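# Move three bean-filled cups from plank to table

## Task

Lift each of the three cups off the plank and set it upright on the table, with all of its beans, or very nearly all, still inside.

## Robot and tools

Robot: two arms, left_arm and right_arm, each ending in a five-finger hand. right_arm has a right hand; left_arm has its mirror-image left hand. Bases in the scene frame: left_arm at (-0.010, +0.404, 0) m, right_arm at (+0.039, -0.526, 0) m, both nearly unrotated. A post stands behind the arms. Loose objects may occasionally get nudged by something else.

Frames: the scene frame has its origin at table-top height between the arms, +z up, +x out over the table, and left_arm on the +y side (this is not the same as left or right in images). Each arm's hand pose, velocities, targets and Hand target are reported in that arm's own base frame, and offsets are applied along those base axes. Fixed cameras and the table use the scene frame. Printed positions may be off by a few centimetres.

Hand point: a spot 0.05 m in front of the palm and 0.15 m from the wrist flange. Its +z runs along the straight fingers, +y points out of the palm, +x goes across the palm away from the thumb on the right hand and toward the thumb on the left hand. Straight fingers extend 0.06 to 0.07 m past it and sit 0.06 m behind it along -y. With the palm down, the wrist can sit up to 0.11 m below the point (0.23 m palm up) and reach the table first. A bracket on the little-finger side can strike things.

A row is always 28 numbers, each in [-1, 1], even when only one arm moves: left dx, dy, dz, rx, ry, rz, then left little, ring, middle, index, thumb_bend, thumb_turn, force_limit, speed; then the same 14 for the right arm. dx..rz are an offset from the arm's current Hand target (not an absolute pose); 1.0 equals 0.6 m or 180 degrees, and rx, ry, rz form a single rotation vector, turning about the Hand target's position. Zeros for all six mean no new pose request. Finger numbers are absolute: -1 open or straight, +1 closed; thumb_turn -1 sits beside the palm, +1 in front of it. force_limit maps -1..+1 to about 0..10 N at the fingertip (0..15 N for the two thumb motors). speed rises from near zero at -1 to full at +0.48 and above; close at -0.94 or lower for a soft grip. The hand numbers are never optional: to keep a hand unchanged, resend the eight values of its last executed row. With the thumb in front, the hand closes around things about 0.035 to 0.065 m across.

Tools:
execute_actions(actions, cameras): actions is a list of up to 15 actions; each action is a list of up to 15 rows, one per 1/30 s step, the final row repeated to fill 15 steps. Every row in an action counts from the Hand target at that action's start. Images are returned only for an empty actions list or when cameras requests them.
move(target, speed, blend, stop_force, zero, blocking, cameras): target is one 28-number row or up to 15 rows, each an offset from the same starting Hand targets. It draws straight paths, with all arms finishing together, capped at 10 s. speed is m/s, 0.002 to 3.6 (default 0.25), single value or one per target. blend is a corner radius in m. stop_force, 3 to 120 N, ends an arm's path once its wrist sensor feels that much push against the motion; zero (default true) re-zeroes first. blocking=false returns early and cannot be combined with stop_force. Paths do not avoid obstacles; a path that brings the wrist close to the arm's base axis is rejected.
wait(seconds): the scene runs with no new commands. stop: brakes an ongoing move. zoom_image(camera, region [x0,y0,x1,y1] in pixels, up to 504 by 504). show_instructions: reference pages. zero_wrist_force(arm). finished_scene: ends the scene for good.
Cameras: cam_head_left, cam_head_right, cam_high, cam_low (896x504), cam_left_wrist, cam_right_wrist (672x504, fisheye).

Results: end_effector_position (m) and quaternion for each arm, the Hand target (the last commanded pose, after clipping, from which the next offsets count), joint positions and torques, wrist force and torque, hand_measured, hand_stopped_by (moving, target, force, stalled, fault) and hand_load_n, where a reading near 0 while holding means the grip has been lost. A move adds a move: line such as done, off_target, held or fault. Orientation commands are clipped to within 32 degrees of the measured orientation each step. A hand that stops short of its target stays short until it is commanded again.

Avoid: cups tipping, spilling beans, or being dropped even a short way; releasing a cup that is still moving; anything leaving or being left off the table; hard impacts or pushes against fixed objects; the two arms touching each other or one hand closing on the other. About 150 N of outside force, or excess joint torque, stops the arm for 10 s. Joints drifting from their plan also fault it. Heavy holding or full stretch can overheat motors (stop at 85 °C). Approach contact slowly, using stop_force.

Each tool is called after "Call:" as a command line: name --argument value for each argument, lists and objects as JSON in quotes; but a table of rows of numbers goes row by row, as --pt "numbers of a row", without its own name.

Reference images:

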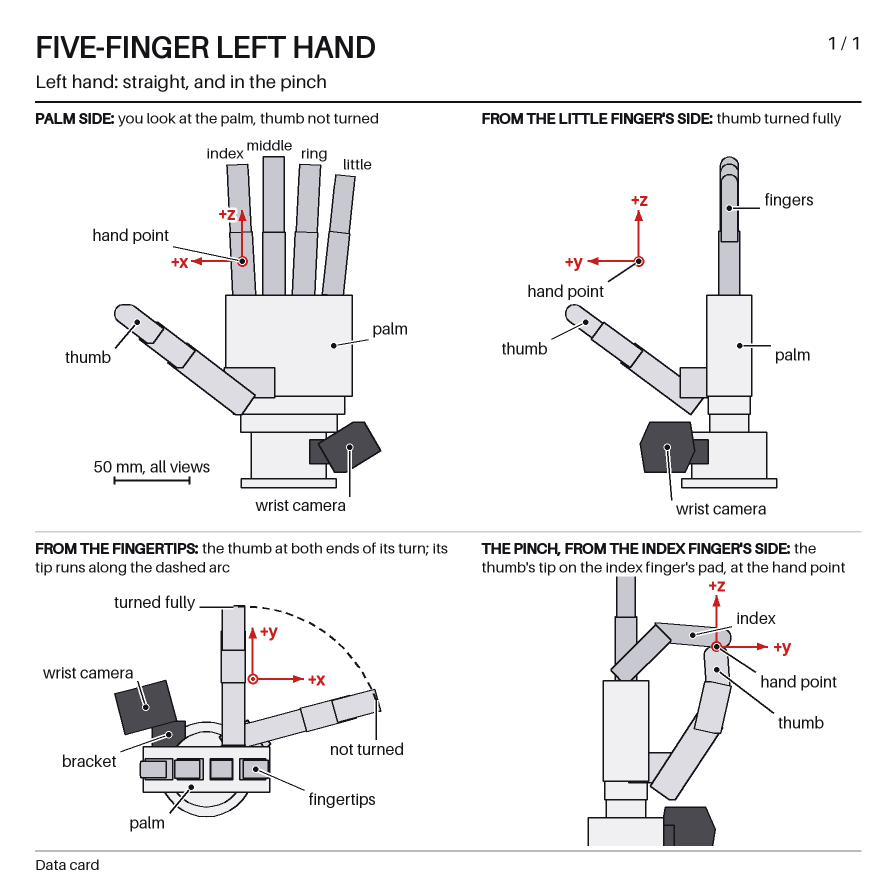

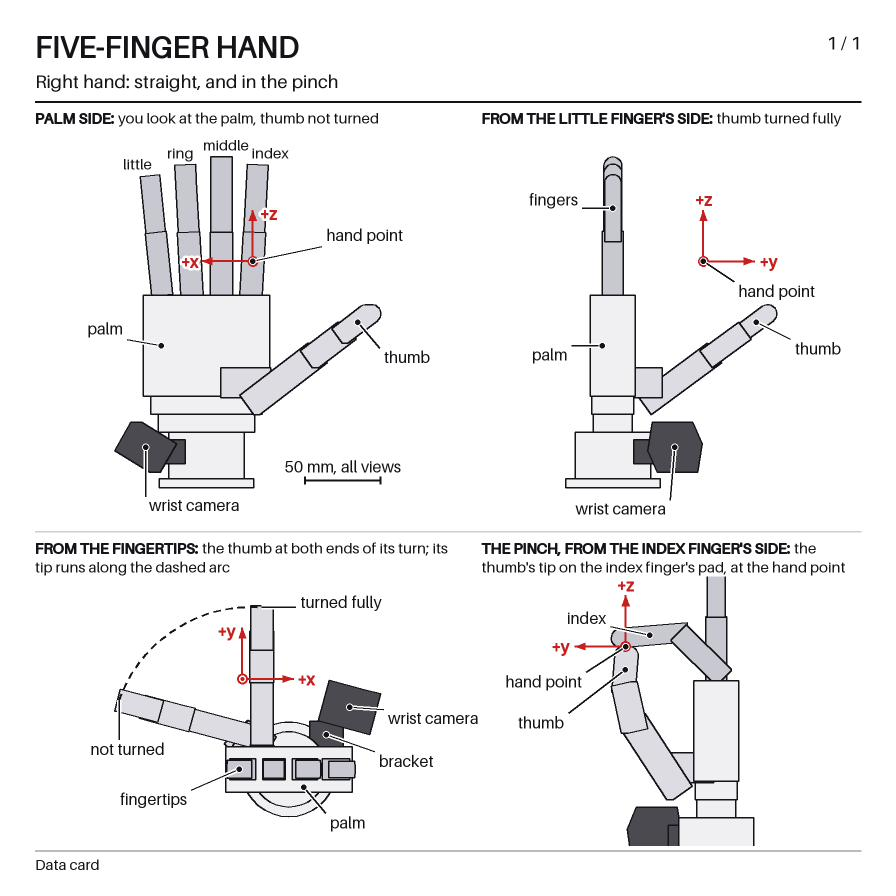

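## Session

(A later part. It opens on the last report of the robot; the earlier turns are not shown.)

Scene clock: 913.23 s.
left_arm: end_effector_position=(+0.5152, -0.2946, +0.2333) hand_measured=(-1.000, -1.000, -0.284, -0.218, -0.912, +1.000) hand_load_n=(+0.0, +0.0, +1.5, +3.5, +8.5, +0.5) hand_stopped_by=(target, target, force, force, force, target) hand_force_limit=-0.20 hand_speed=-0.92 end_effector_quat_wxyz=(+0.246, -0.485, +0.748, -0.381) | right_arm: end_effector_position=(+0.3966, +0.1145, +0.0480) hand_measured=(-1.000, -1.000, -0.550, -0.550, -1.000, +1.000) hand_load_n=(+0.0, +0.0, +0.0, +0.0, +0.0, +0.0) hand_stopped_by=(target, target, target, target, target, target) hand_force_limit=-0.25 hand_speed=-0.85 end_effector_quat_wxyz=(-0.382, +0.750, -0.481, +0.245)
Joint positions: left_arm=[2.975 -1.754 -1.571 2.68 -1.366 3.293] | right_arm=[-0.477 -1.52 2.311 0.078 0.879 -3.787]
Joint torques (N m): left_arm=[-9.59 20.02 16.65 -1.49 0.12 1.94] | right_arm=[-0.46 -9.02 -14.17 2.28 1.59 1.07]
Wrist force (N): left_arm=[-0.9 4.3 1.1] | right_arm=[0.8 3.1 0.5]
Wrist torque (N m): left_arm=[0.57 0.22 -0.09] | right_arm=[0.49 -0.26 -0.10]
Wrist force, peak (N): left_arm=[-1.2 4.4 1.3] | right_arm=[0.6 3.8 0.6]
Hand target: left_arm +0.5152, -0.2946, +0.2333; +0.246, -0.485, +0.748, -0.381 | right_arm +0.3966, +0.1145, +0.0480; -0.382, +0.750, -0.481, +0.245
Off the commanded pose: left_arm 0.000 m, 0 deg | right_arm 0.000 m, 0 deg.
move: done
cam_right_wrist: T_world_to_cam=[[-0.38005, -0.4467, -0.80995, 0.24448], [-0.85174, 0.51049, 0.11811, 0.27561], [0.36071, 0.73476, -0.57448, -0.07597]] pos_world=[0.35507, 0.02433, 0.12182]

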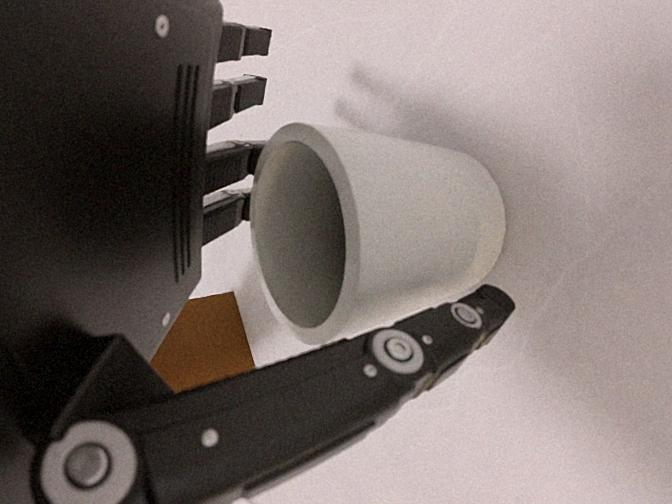

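Call:
move --target '[0,0,0,0,0,0,-1,-1,-0.15,-0.15,-0.6,1,0.0,-0.95,0,0,0.30,0,0,0,-1,-1,-0.55,-0.55,-1,1,-0.25,-0.85]' --speed 0.12

Call:
move --target '[0,0,0.012,0,0,0,-1,-1,-0.15,-0.15,-0.6,1,0.0,-0.95,0,0,0,0,0,0,-1,-1,-0.55,-0.55,-1,1,-0.25,-0.85]' --speed 0.008 --cameras '["all"]'

Call:
zoom_image --camera "cam_low" --region '[140, 20, 560, 180]'

Scene clock: 930.63 s.
left_arm: end_effector_position=(+0.5152, -0.2946, +0.2333) hand_measured=(-1.000, -1.000, -0.224, -0.204, -0.912, +1.000) hand_load_n=(+0.0, +0.0, +5.0, +4.5, +10.0, +1.5) hand_stopped_by=(target, target, force, force, force, target) hand_force_limit=0.00 hand_speed=-0.95 end_effector_quat_wxyz=(+0.246, -0.485, +0.748, -0.381) | right_arm: end_effector_position=(+0.3966, +0.1144, +0.2280) hand_measured=(-1.000, -1.000, -0.550, -0.550, -1.000, +1.000) hand_load_n=(+0.0, +0.0, +0.0, +0.0, +0.0, +0.0) hand_stopped_by=(target, target, target, target, target, target) hand_force_limit=-0.25 hand_speed=-0.85 end_effector_quat_wxyz=(-0.382, +0.750, -0.481, +0.245)
Joint positions: left_arm=[2.975 -1.754 -1.571 2.68 -1.366 3.293] | right_arm=[-0.477 -1.77 2.004 0.635 0.879 -3.787]
Joint torques (N m): left_arm=[-9.4 19.84 16.39 -1.46 0.1 2.19] | right_arm=[-2.62 -1.07 -21.33 1.79 -2.87 -0.74]
Wrist force (N): left_arm=[-0.7 3.8 1.2] | right_arm=[0.5 3.2 0.8]
Wrist torque (N m): left_arm=[0.52 0.21 -0.07] | right_arm=[0.50 -0.24 0.01]
Wrist force, peak (N): left_arm=[-1.0 4.8 1.2] | right_arm=[0.4 4.4 1.2]
Hand target: left_arm +0.5152, -0.2946, +0.2333; +0.246, -0.485, +0.748, -0.381 | right_arm +0.3966, +0.1145, +0.2280; -0.382, +0.750, -0.481, +0.245
Off the commanded pose: left_arm 0.000 m, 0 deg | right_arm 0.000 m, 0 deg.
move: done

Scene clock: 931.77 s.
left_arm: end_effector_position=(+0.5152, -0.2946, +0.2406) hand_measured=(-1.000, -1.000, -0.224, -0.204, -0.912, +1.000) hand_load_n=(+0.0, +0.0, +4.5, +3.5, +10.5, +1.0) hand_stopped_by=(target, target, force, force, force, target) hand_force_limit=0.00 hand_speed=-0.95 end_effector_quat_wxyz=(+0.246, -0.485, +0.748, -0.381) | right_arm: end_effector_position=(+0.3966, +0.1145, +0.2280) hand_measured=(-1.000, -1.000, -0.550, -0.550, -1.000, +1.000) hand_load_n=(+0.0, +0.0, +0.0, +0.0, +0.0, +0.0) hand_stopped_by=(target, target, target, target, target, target) hand_force_limit=-0.25 hand_speed=-0.85 end_effector_quat_wxyz=(-0.382, +0.750, -0.481, +0.245)
Joint positions: left_arm=[2.975 -1.751 -1.556 2.662 -1.366 3.293] | right_arm=[-0.477 -1.77 2.004 0.635 0.879 -3.787]
Joint torques (N m): left_arm=[-9.15 36.06 27.29 -0.39 0.54 2.21] | right_arm=[5.44 -1.21 -26.43 2.41 -1.2 1.91]
Wrist force (N): left_arm=[-0.7 5.3 1.8] | right_arm=[0.3 3.2 0.7]
Wrist torque (N m): left_arm=[0.57 0.22 -0.11] | right_arm=[0.51 -0.20 0.00]
Wrist force, peak (N): left_arm=[-0.7 5.6 2.0] | right_arm=[0.3 3.6 0.8]
Hand target: left_arm +0.5152, -0.2946, +0.2405; +0.246, -0.485, +0.748, -0.381 | right_arm +0.3966, +0.1145, +0.2280; -0.382, +0.750, -0.481, +0.245
Off the commanded pose: left_arm 0.000 m, 0 deg | right_arm 0.000 m, 0 deg.
move: done
cam_left_wrist: T_world_to_cam=[[0.419, -0.4855, 0.76729, -0.53903], [-0.8479, -0.51152, 0.13935, 0.24363], [0.32483, -0.70897, -0.62598, -0.11329]] pos_world=[0.46923, -0.21739, 0.30873]
cam_right_wrist: T_world_to_cam=[[-0.37998, -0.44674, -0.80997, 0.39025], [-0.85177, 0.51045, 0.11805, 0.25438], [0.36071, 0.73476, -0.57447, 0.02743]] pos_world=[0.35507, 0.02433, 0.30182]

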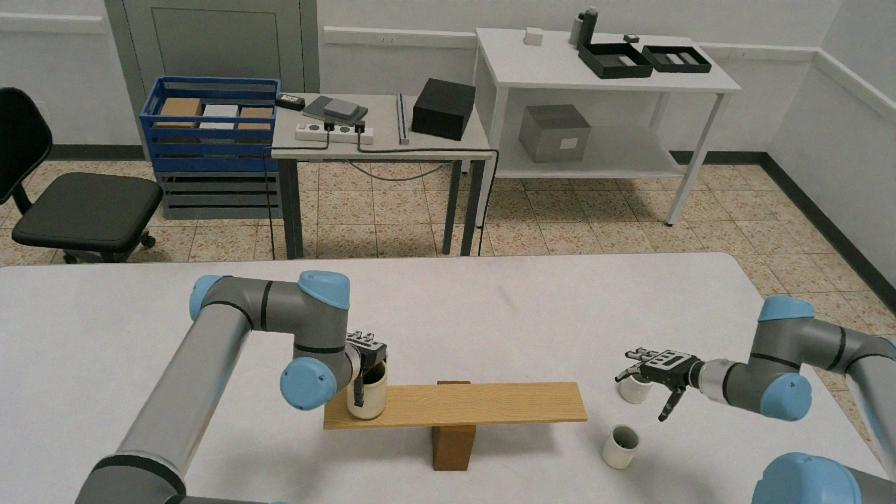

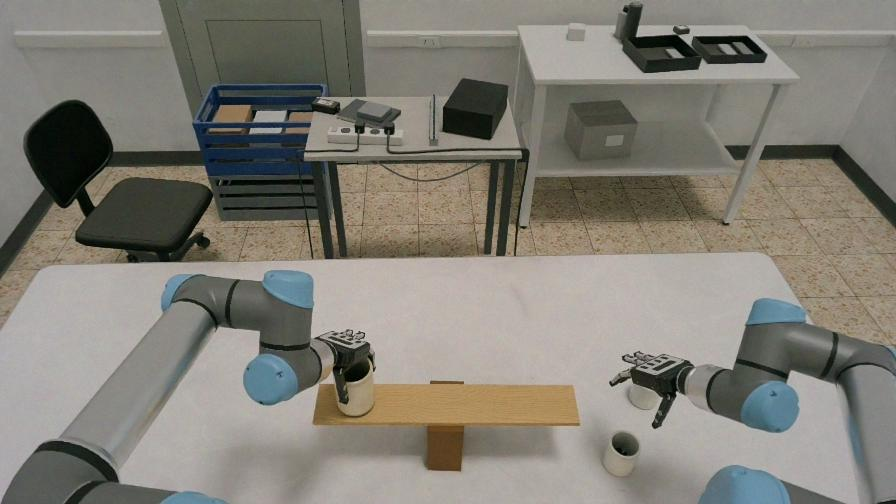

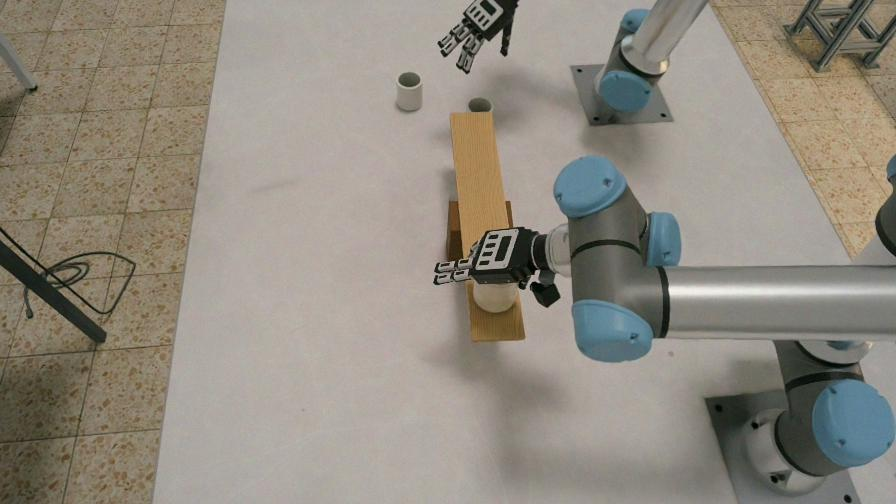

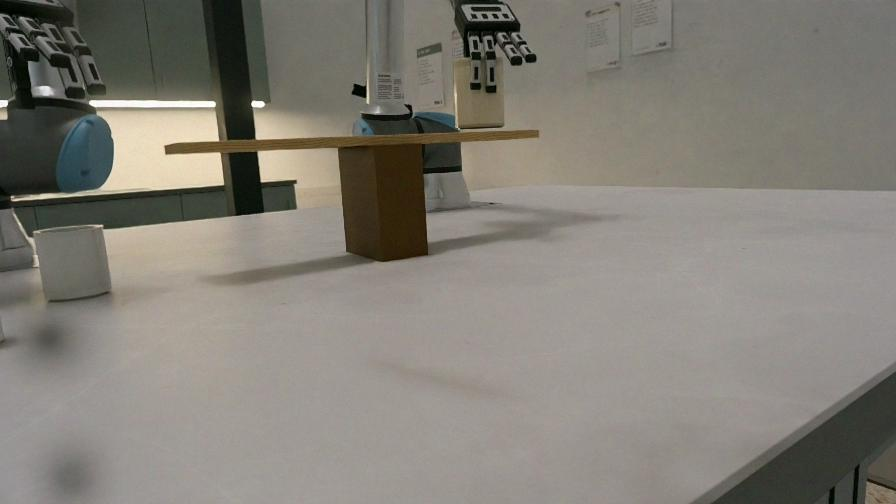

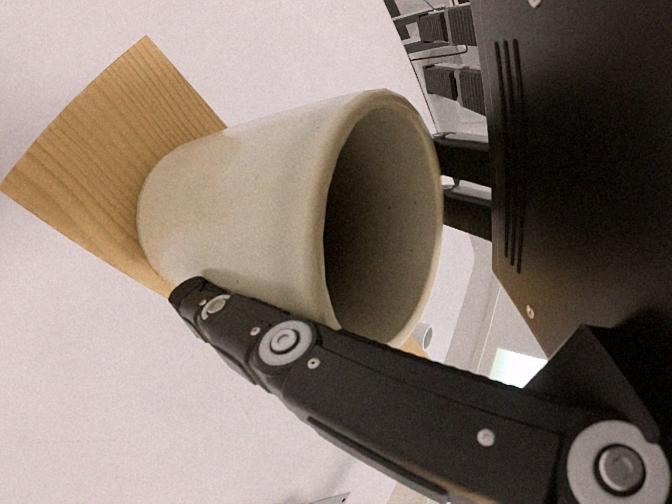

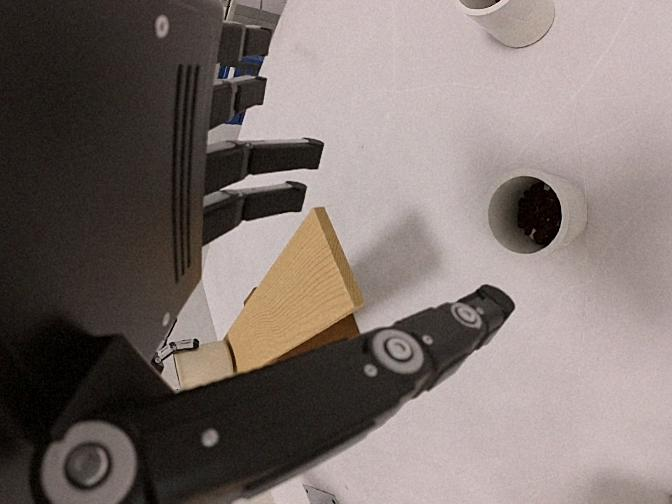

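Scaled by 1.200 from the camera's image (finer frame: 1280x720).

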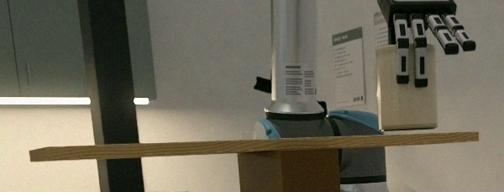

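Call:
move --pt "0 0 0.0833 0 0 0 -1 -1 -0.15 -0.15 -0.6 1 0.0 -0.95 0 0 0 0 0 0 -1 -1 -0.55 -0.55 -1 1 -0.25 -0.85" --pt "-0.006 0.4167 0.0833 0 0 0 -1 -1 -0.15 -0.15 -0.6 1 0.0 -0.95 0 0 0 0 0 0 -1 -1 -0.55 -0.55 -1 1 -0.25 -0.85" --pt "-0.006 0.4167 -0.252 0 0 0 -1 -1 -0.15 -0.15 -0.6 1 0.0 -0.95 0 0 0 0 0 0 -1 -1 -0.55 -0.55 -1 1 -0.25 -0.85" --speed '[0.05, 0.1, 0.08]' --blend '[0.02, 0.03, 0]' --cameras '["cam_left_wrist","cam_head_left","cam_high","cam_low"]'

Call:
move --target '[0,0,-0.05,0,0,0,-1,-1,-0.15,-0.15,-0.6,1,0.0,-0.95,0,0,0,0,0,0,-1,-1,-0.55,-0.55,-1,1,-0.25,-0.85]' --speed 0.005 --stop_force 4 --cameras '["cam_left_wrist","cam_head_left","cam_low"]'

Scene clock: 954.93 s.
left_arm: end_effector_position=(+0.5115, -0.0446, +0.0892) hand_measured=(-1.000, -1.000, -0.224, -0.204, -0.912, +1.000) hand_load_n=(+0.0, +0.0, +4.5, +4.0, +10.5, +1.5) hand_stopped_by=(target, target, force, force, force, target) hand_force_limit=0.00 hand_speed=-0.95 end_effector_quat_wxyz=(+0.246, -0.485, +0.748, -0.381) | right_arm: end_effector_position=(+0.3966, +0.1145, +0.2280) hand_measured=(-1.000, -1.000, -0.550, -0.550, -1.000, +1.000) hand_load_n=(+0.0, +0.0, +0.0, +0.0, +0.0, +0.0) hand_stopped_by=(target, target, target, target, target, target) hand_force_limit=-0.25 hand_speed=-0.85 end_effector_quat_wxyz=(-0.382, +0.750, -0.481, +0.245)
Joint positions: left_arm=[3.643 -1.824 -1.929 2.874 -0.87 3.802] | right_arm=[-0.477 -1.77 2.004 0.635 0.879 -3.787]
Joint torques (N m): left_arm=[-15.06 35.93 29.91 -2.08 1.11 -2.56] | right_arm=[5.32 -1.93 -26.11 2.35 1.48 1.9]
Wrist force (N): left_arm=[-0.6 4.4 2.5] | right_arm=[0.2 3.3 0.7]
Wrist torque (N m): left_arm=[0.35 0.20 -0.02] | right_arm=[0.52 -0.18 -0.01]
Wrist force, peak (N): left_arm=[-0.7 6.2 2.3] | right_arm=[0.3 3.6 0.8]
Hand target: left_arm +0.5116, -0.0446, +0.0893; +0.246, -0.485, +0.748, -0.381 | right_arm +0.3966, +0.1145, +0.2280; -0.382, +0.750, -0.481, +0.245
Off the commanded pose: left_arm 0.000 m, 0 deg | right_arm 0.000 m, 0 deg.
move: done
cam_left_wrist: T_world_to_cam=[[0.41917, -0.48532, 0.76731, -0.29998], [-0.84785, -0.51153, 0.13962, 0.38946], [0.32474, -0.70909, -0.62589, -0.02951]] pos_world=[0.46553, 0.03271, 0.15733]
Images, in order (width x height): cam_head_left 896x504, cam_high 896x504, cam_low 896x504, cam_left_wrist 672x504.

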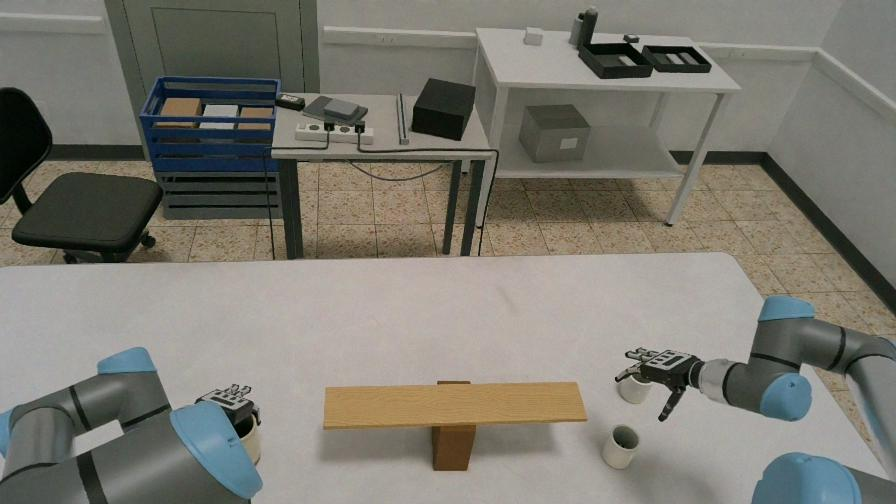

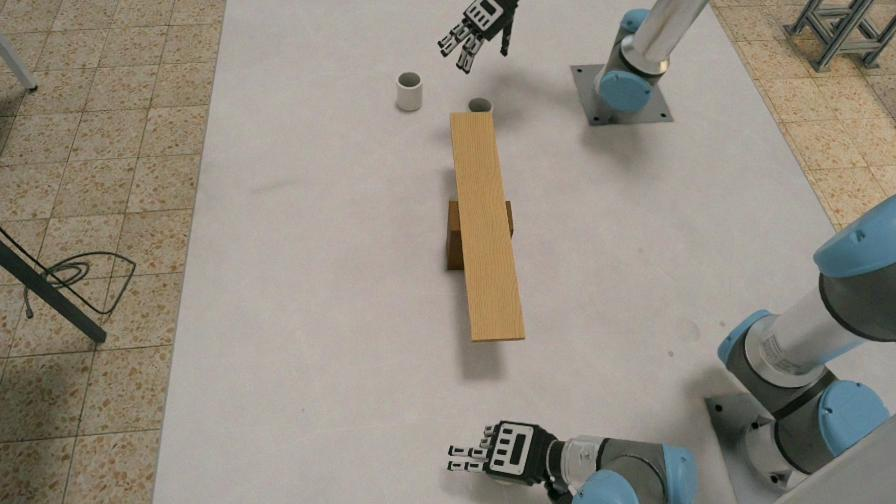

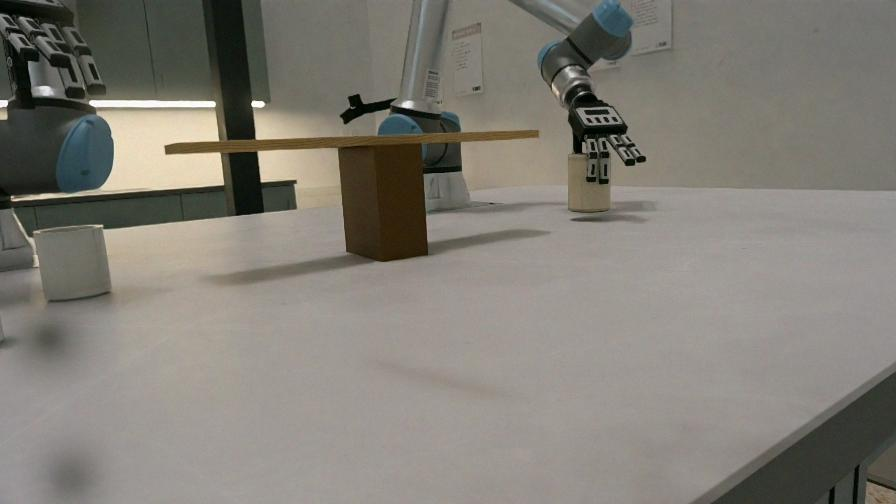

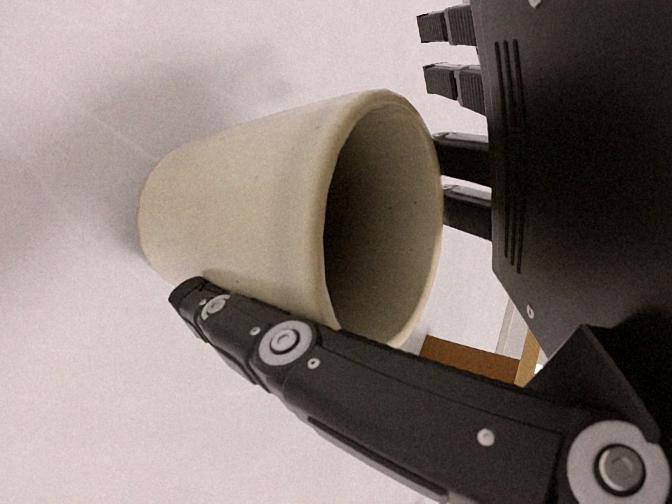

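Scene clock: 959.27 s.
left_arm: end_effector_position=(+0.5116, -0.0446, +0.0733) hand_measured=(-1.000, -1.000, -0.224, -0.204, -0.912, +1.000) hand_load_n=(+0.0, +0.0, +4.5, +4.0, +10.5, +1.5) hand_stopped_by=(target, target, force, force, force, target) hand_force_limit=0.00 hand_speed=-0.95 end_effector_quat_wxyz=(+0.246, -0.485, +0.748, -0.381) | right_arm: end_effector_position=(+0.3966, +0.1145, +0.2280) hand_measured=(-1.000, -1.000, -0.550, -0.550, -1.000, +1.000) hand_load_n=(+0.0, +0.0, +0.0, +0.0, +0.0, +0.0) hand_stopped_by=(target, target, target, target, target, target) hand_force_limit=-0.25 hand_speed=-0.85 end_effector_quat_wxyz=(-0.382, +0.750, -0.481, +0.245)
Joint positions: left_arm=[3.643 -1.848 -1.947 2.917 -0.87 3.802] | right_arm=[-0.477 -1.77 2.004 0.635 0.879 -3.787]
Joint torques (N m): left_arm=[-16.06 36.49 28.4 -2.66 -0.23 2.05] | right_arm=[5.53 -1.84 -26.16 2.31 1.42 1.89]
Wrist force (N): left_arm=[-0.7 2.2 -0.6] | right_arm=[0.4 3.4 0.6]
Wrist torque (N m): left_arm=[0.38 0.19 0.00] | right_arm=[0.53 -0.22 0.01]
Wrist force, peak (N): left_arm=[-0.6 5.0 2.4] | right_arm=[0.4 3.6 0.8]
Hand target: left_arm +0.5116, -0.0446, +0.0733; +0.246, -0.485, +0.748, -0.381 (not the last commanded pose) | right_arm +0.3966, +0.1145, +0.2280; -0.382, +0.750, -0.481, +0.245
Off the commanded pose: left_arm 0.014 m, 0 deg | right_arm 0.000 m, 0 deg.
move: contact (left_arm)
cam_left_wrist: T_world_to_cam=[[0.419, -0.4855, 0.76729, -0.28773], [-0.8479, -0.51152, 0.13935, 0.39183], [0.32483, -0.70897, -0.62598, -0.03953]] pos_world=[0.46563, 0.03271, 0.14143]
Images, in order (width x height): cam_head_left 896x504, cam_low 896x504, cam_left_wrist 672x504.

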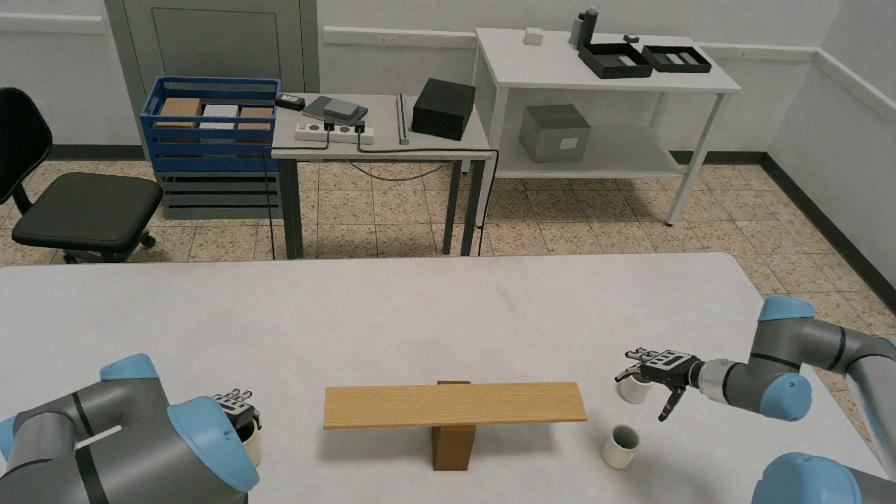

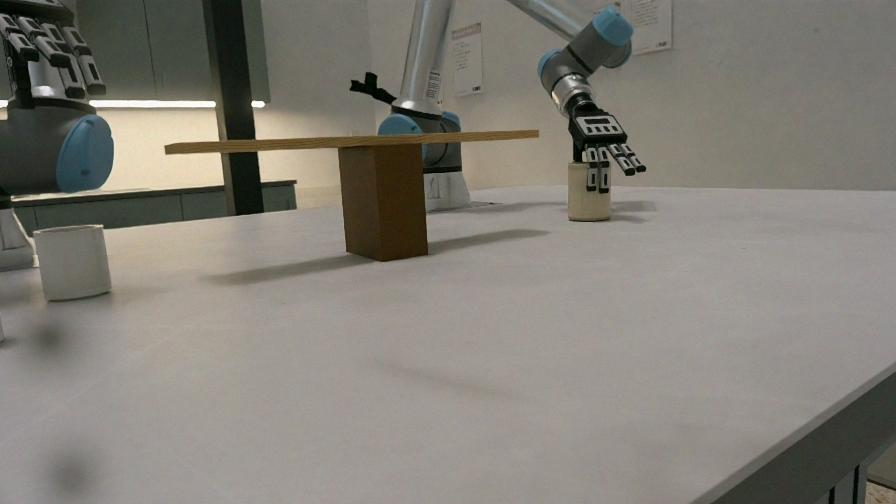

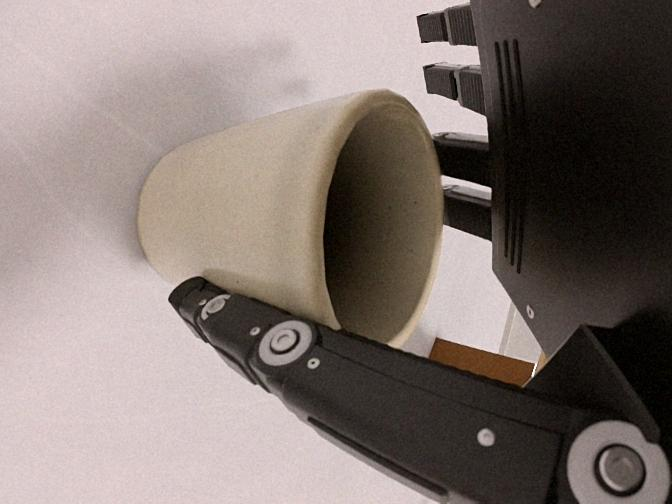

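Call:
move --target '[0,0,-0.0008,0,0,0,-1,-1,-0.15,-0.15,-0.6,1,0.0,-0.95,0,0,0,0,0,0,-1,-1,-0.55,-0.55,-1,1,-0.25,-0.85]' --speed 0.005

Call:
move --target '[0,0,0,0,0,0,-1,-1,-0.6,-0.6,-1,1,0.0,-0.85,0,0,0,0,0,0,-1,-1,-0.55,-0.55,-1,1,-0.25,-0.85]' --cameras '["cam_left_wrist"]'

Scene clock: 970.63 s.
left_arm: end_effector_position=(+0.5116, -0.0446, +0.0728) hand_measured=(-1.000, -1.000, -0.224, -0.204, -0.912, +1.000) hand_load_n=(+0.0, +0.0, +4.5, +3.5, +10.5, +1.0) hand_stopped_by=(target, target, force, force, force, target) hand_force_limit=0.00 hand_speed=-0.95 end_effector_quat_wxyz=(+0.247, -0.485, +0.748, -0.381) end_effector_velocity=(+0.000, +0.002, -0.001) end_effector_angular_velocity=(+0.003, +0.002, +0.004) | right_arm: end_effector_position=(+0.3966, +0.1145, +0.2280) hand_measured=(-1.000, -1.000, -0.550, -0.550, -1.000, +1.000) hand_load_n=(+0.0, +0.0, +0.0, +0.0, +0.0, +0.0) hand_stopped_by=(target, target, target, target, target, target) hand_force_limit=-0.25 hand_speed=-0.85 end_effector_quat_wxyz=(-0.382, +0.750, -0.481, +0.245)
Joint positions: left_arm=[3.643 -1.849 -1.947 2.918 -0.87 3.802] | right_arm=[-0.477 -1.77 2.004 0.635 0.879 -3.787]
Joint velocities: left_arm=[0.001 -0.001 0 0.001 -0.005 0] | right_arm=[within noise]
Joint torques (N m): left_arm=[-15.03 13.27 5.71 -0.06 -0.36 2.19] | right_arm=[5.86 -2.48 -26.02 2.31 1.43 1.87]
Wrist force (N): left_arm=[-0.4 -3.3 -5.1] | right_arm=[0.2 3.3 0.7]
Wrist torque (N m): left_arm=[0.16 0.07 0.13] | right_arm=[0.52 -0.19 -0.01]
Wrist force, peak (N): left_arm=[0.1 -3.5 -5.1] | right_arm=[0.5 3.5 0.8]
Hand target: left_arm +0.5116, -0.0446, +0.0728; +0.246, -0.485, +0.748, -0.381 | right_arm +0.3966, +0.1145, +0.2280; -0.382, +0.750, -0.481, +0.245
Off the commanded pose: left_arm 0.000 m, 0 deg | right_arm 0.000 m, 0 deg.
move: done

Scene clock: 971.87 s.
left_arm: end_effector_position=(+0.5115, -0.0446, +0.0728) hand_measured=(-1.000, -1.000, -0.600, -0.600, -1.000, +1.000) hand_load_n=(+0.0, +0.0, +0.0, +0.0, +0.0, +0.0) hand_stopped_by=(target, target, target, target, target, target) hand_force_limit=0.00 hand_speed=-0.85 end_effector_quat_wxyz=(+0.246, -0.485, +0.748, -0.381) | right_arm: end_effector_position=(+0.3966, +0.1145, +0.2280) hand_measured=(-1.000, -1.000, -0.550, -0.550, -1.000, +1.000) hand_load_n=(+0.0, +0.0, +0.5, +0.0, +0.0, +0.0) hand_stopped_by=(target, target, target, target, target, target) hand_force_limit=-0.25 hand_speed=-0.85 end_effector_quat_wxyz=(-0.382, +0.750, -0.481, +0.245)
Joint positions: left_arm=[3.643 -1.849 -1.948 2.918 -0.87 3.802] | right_arm=[-0.477 -1.77 2.004 0.635 0.879 -3.787]
Joint torques (N m): left_arm=[-14.73 24.01 14.71 -2.81 -0.45 2.16] | right_arm=[5.63 -2.41 -26.31 2.23 1.44 1.95]
Wrist force (N): left_arm=[-0.6 0.9 0.0] | right_arm=[0.3 3.4 0.9]
Wrist torque (N m): left_arm=[0.22 0.16 0.06] | right_arm=[0.52 -0.20 0.00]
Wrist force, peak (N): left_arm=[0.2 -3.9 -5.6] | right_arm=[0.4 3.6 0.7]
Hand target: left_arm +0.5116, -0.0446, +0.0728; +0.246, -0.485, +0.748, -0.381 | right_arm +0.3966, +0.1145, +0.2280; -0.382, +0.750, -0.481, +0.245
Off the commanded pose: left_arm 0.000 m, 0 deg | right_arm 0.000 m, 0 deg.
move: done
cam_left_wrist: T_world_to_cam=[[0.41908, -0.48549, 0.76725, -0.28738], [-0.84789, -0.5115, 0.13947, 0.39188], [0.32474, -0.70899, -0.626, -0.0398]] pos_world=[0.46563, 0.03271, 0.14093]

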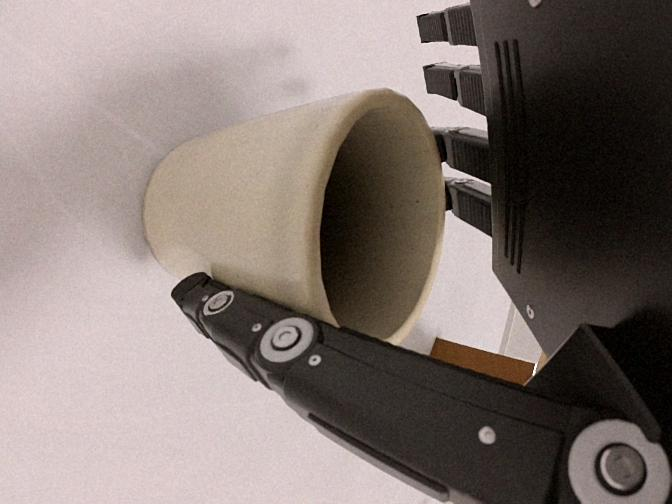

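Call:
move --pt "-0.0076 0.0034 0 0 0 0 -1 -1 -0.75 -0.75 -1 1 0.0 -0.6 0 0 0.05 0 0 0 -1 -1 -0.55 -0.55 -1 1 -0.25 -0.85" --pt "-0.0076 0.0034 0.30 0 0 0 -1 -1 -0.75 -0.75 -1 1 0.0 -0.6 0 0 0.15 0 0 0 -1 -1 -0.55 -0.55 -1 1 -0.25 -0.85" --speed '[0.02, 0.1]' --cameras '["all"]'

Scene clock: 982.00 s.
left_arm: end_effector_position=(+0.5070, -0.0426, +0.2529) hand_measured=(-1.000, -1.000, -0.750, -0.750, -1.000, +1.000) hand_load_n=(+0.0, +0.0, -0.5, +0.0, +0.0, +0.0) hand_stopped_by=(target, target, target, target, target, target) hand_force_limit=0.00 hand_speed=-0.60 end_effector_quat_wxyz=(+0.247, -0.485, +0.748, -0.381) | right_arm: end_effector_position=(+0.3966, +0.1145, +0.3180) hand_measured=(-1.000, -1.000, -0.550, -0.550, -1.000, +1.000) hand_load_n=(-0.5, +0.0, +0.0, +0.0, +0.0, +0.0) hand_stopped_by=(target, target, target, target, target, target) hand_force_limit=-0.25 hand_speed=-0.85 end_effector_quat_wxyz=(-0.382, +0.750, -0.481, +0.245)
Joint positions: left_arm=[3.654 -1.661 -1.67 2.446 -0.863 3.813] | right_arm=[-0.477 -1.796 1.792 0.872 0.879 -3.787]
Joint torques (N m): left_arm=[5.15 12.11 13.3 -0.28 1.77 2.41] | right_arm=[0.85 -7.94 -12.76 -0.15 0.72 -0.79]
Wrist force (N): left_arm=[-0.8 0.8 -0.4] | right_arm=[0.5 3.4 0.8]
Wrist torque (N m): left_arm=[0.25 0.19 -0.04] | right_arm=[0.52 -0.22 0.02]
Wrist force, peak (N): left_arm=[-0.5 1.8 0.6] | right_arm=[0.4 3.8 0.9]
Hand target: left_arm +0.5070, -0.0426, +0.2528; +0.246, -0.485, +0.748, -0.381 | right_arm +0.3966, +0.1145, +0.3180; -0.382, +0.750, -0.481, +0.245
Off the commanded pose: left_arm 0.000 m, 0 deg | right_arm 0.000 m, 0 deg.
move: done
cam_left_wrist: T_world_to_cam=[[0.41879, -0.48562, 0.76732, -0.42255], [-0.848, -0.5114, 0.13916, 0.36403], [0.32483, -0.70897, -0.62598, 0.07581]] pos_world=[0.46103, 0.03471, 0.32103]
cam_right_wrist: T_world_to_cam=[[-0.37996, -0.44671, -0.80999, 0.46323], [-0.85174, 0.51051, 0.118, 0.24375], [0.3608, 0.73473, -0.57446, 0.07915]] pos_world=[0.35507, 0.02433, 0.39192]

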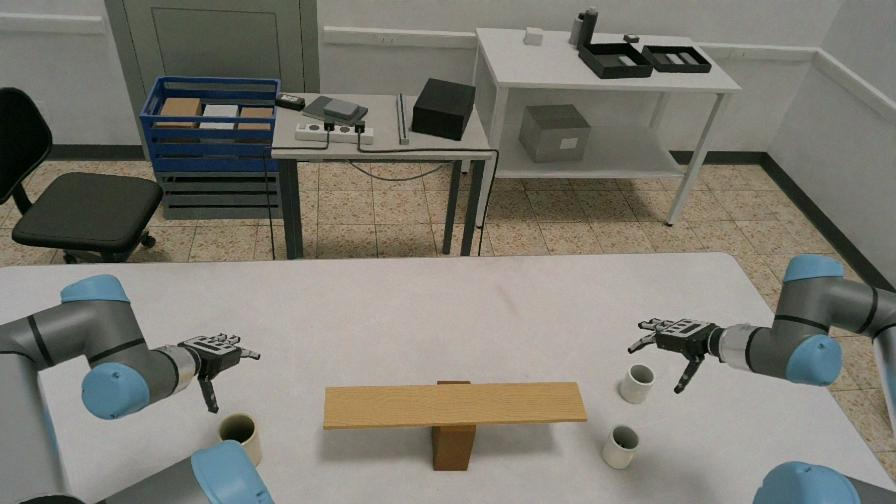

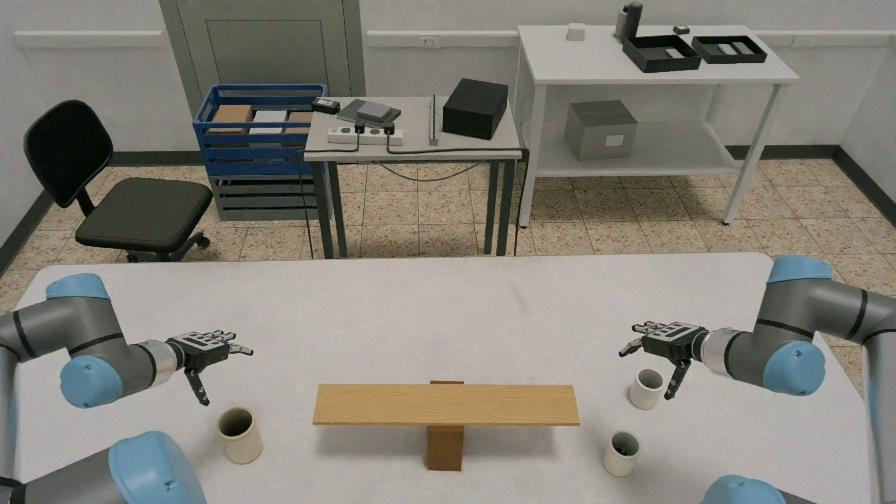

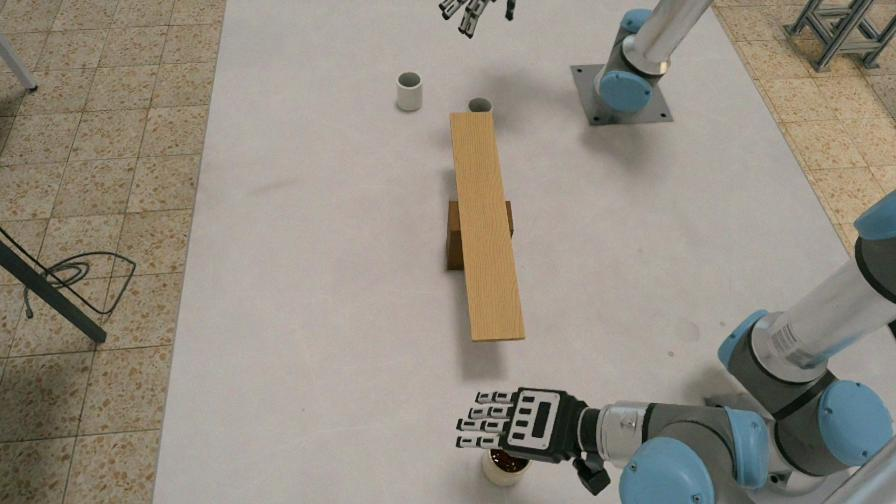

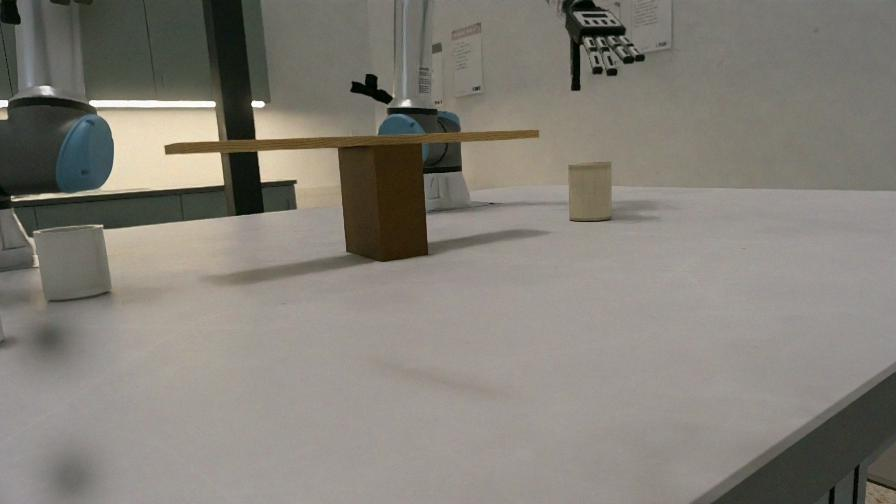

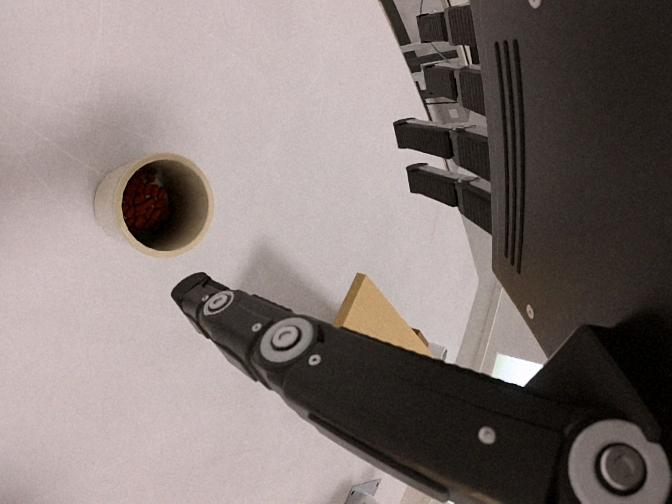

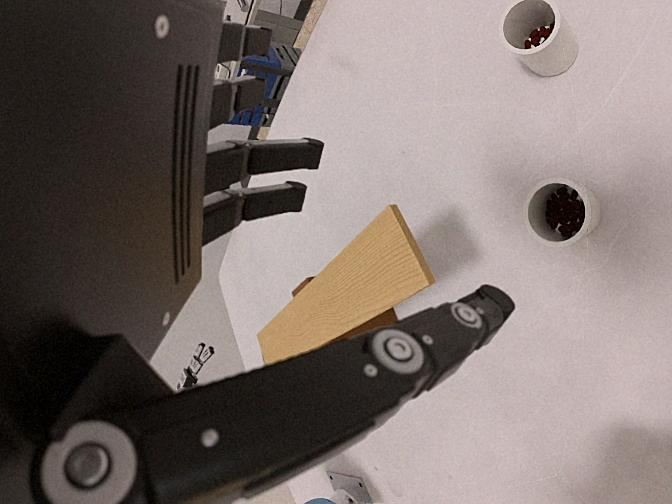

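All three cups are standing on the table with their beans in them, and both hands are clear of them.

Call:
finished_scene

The scene is finished: the task was done.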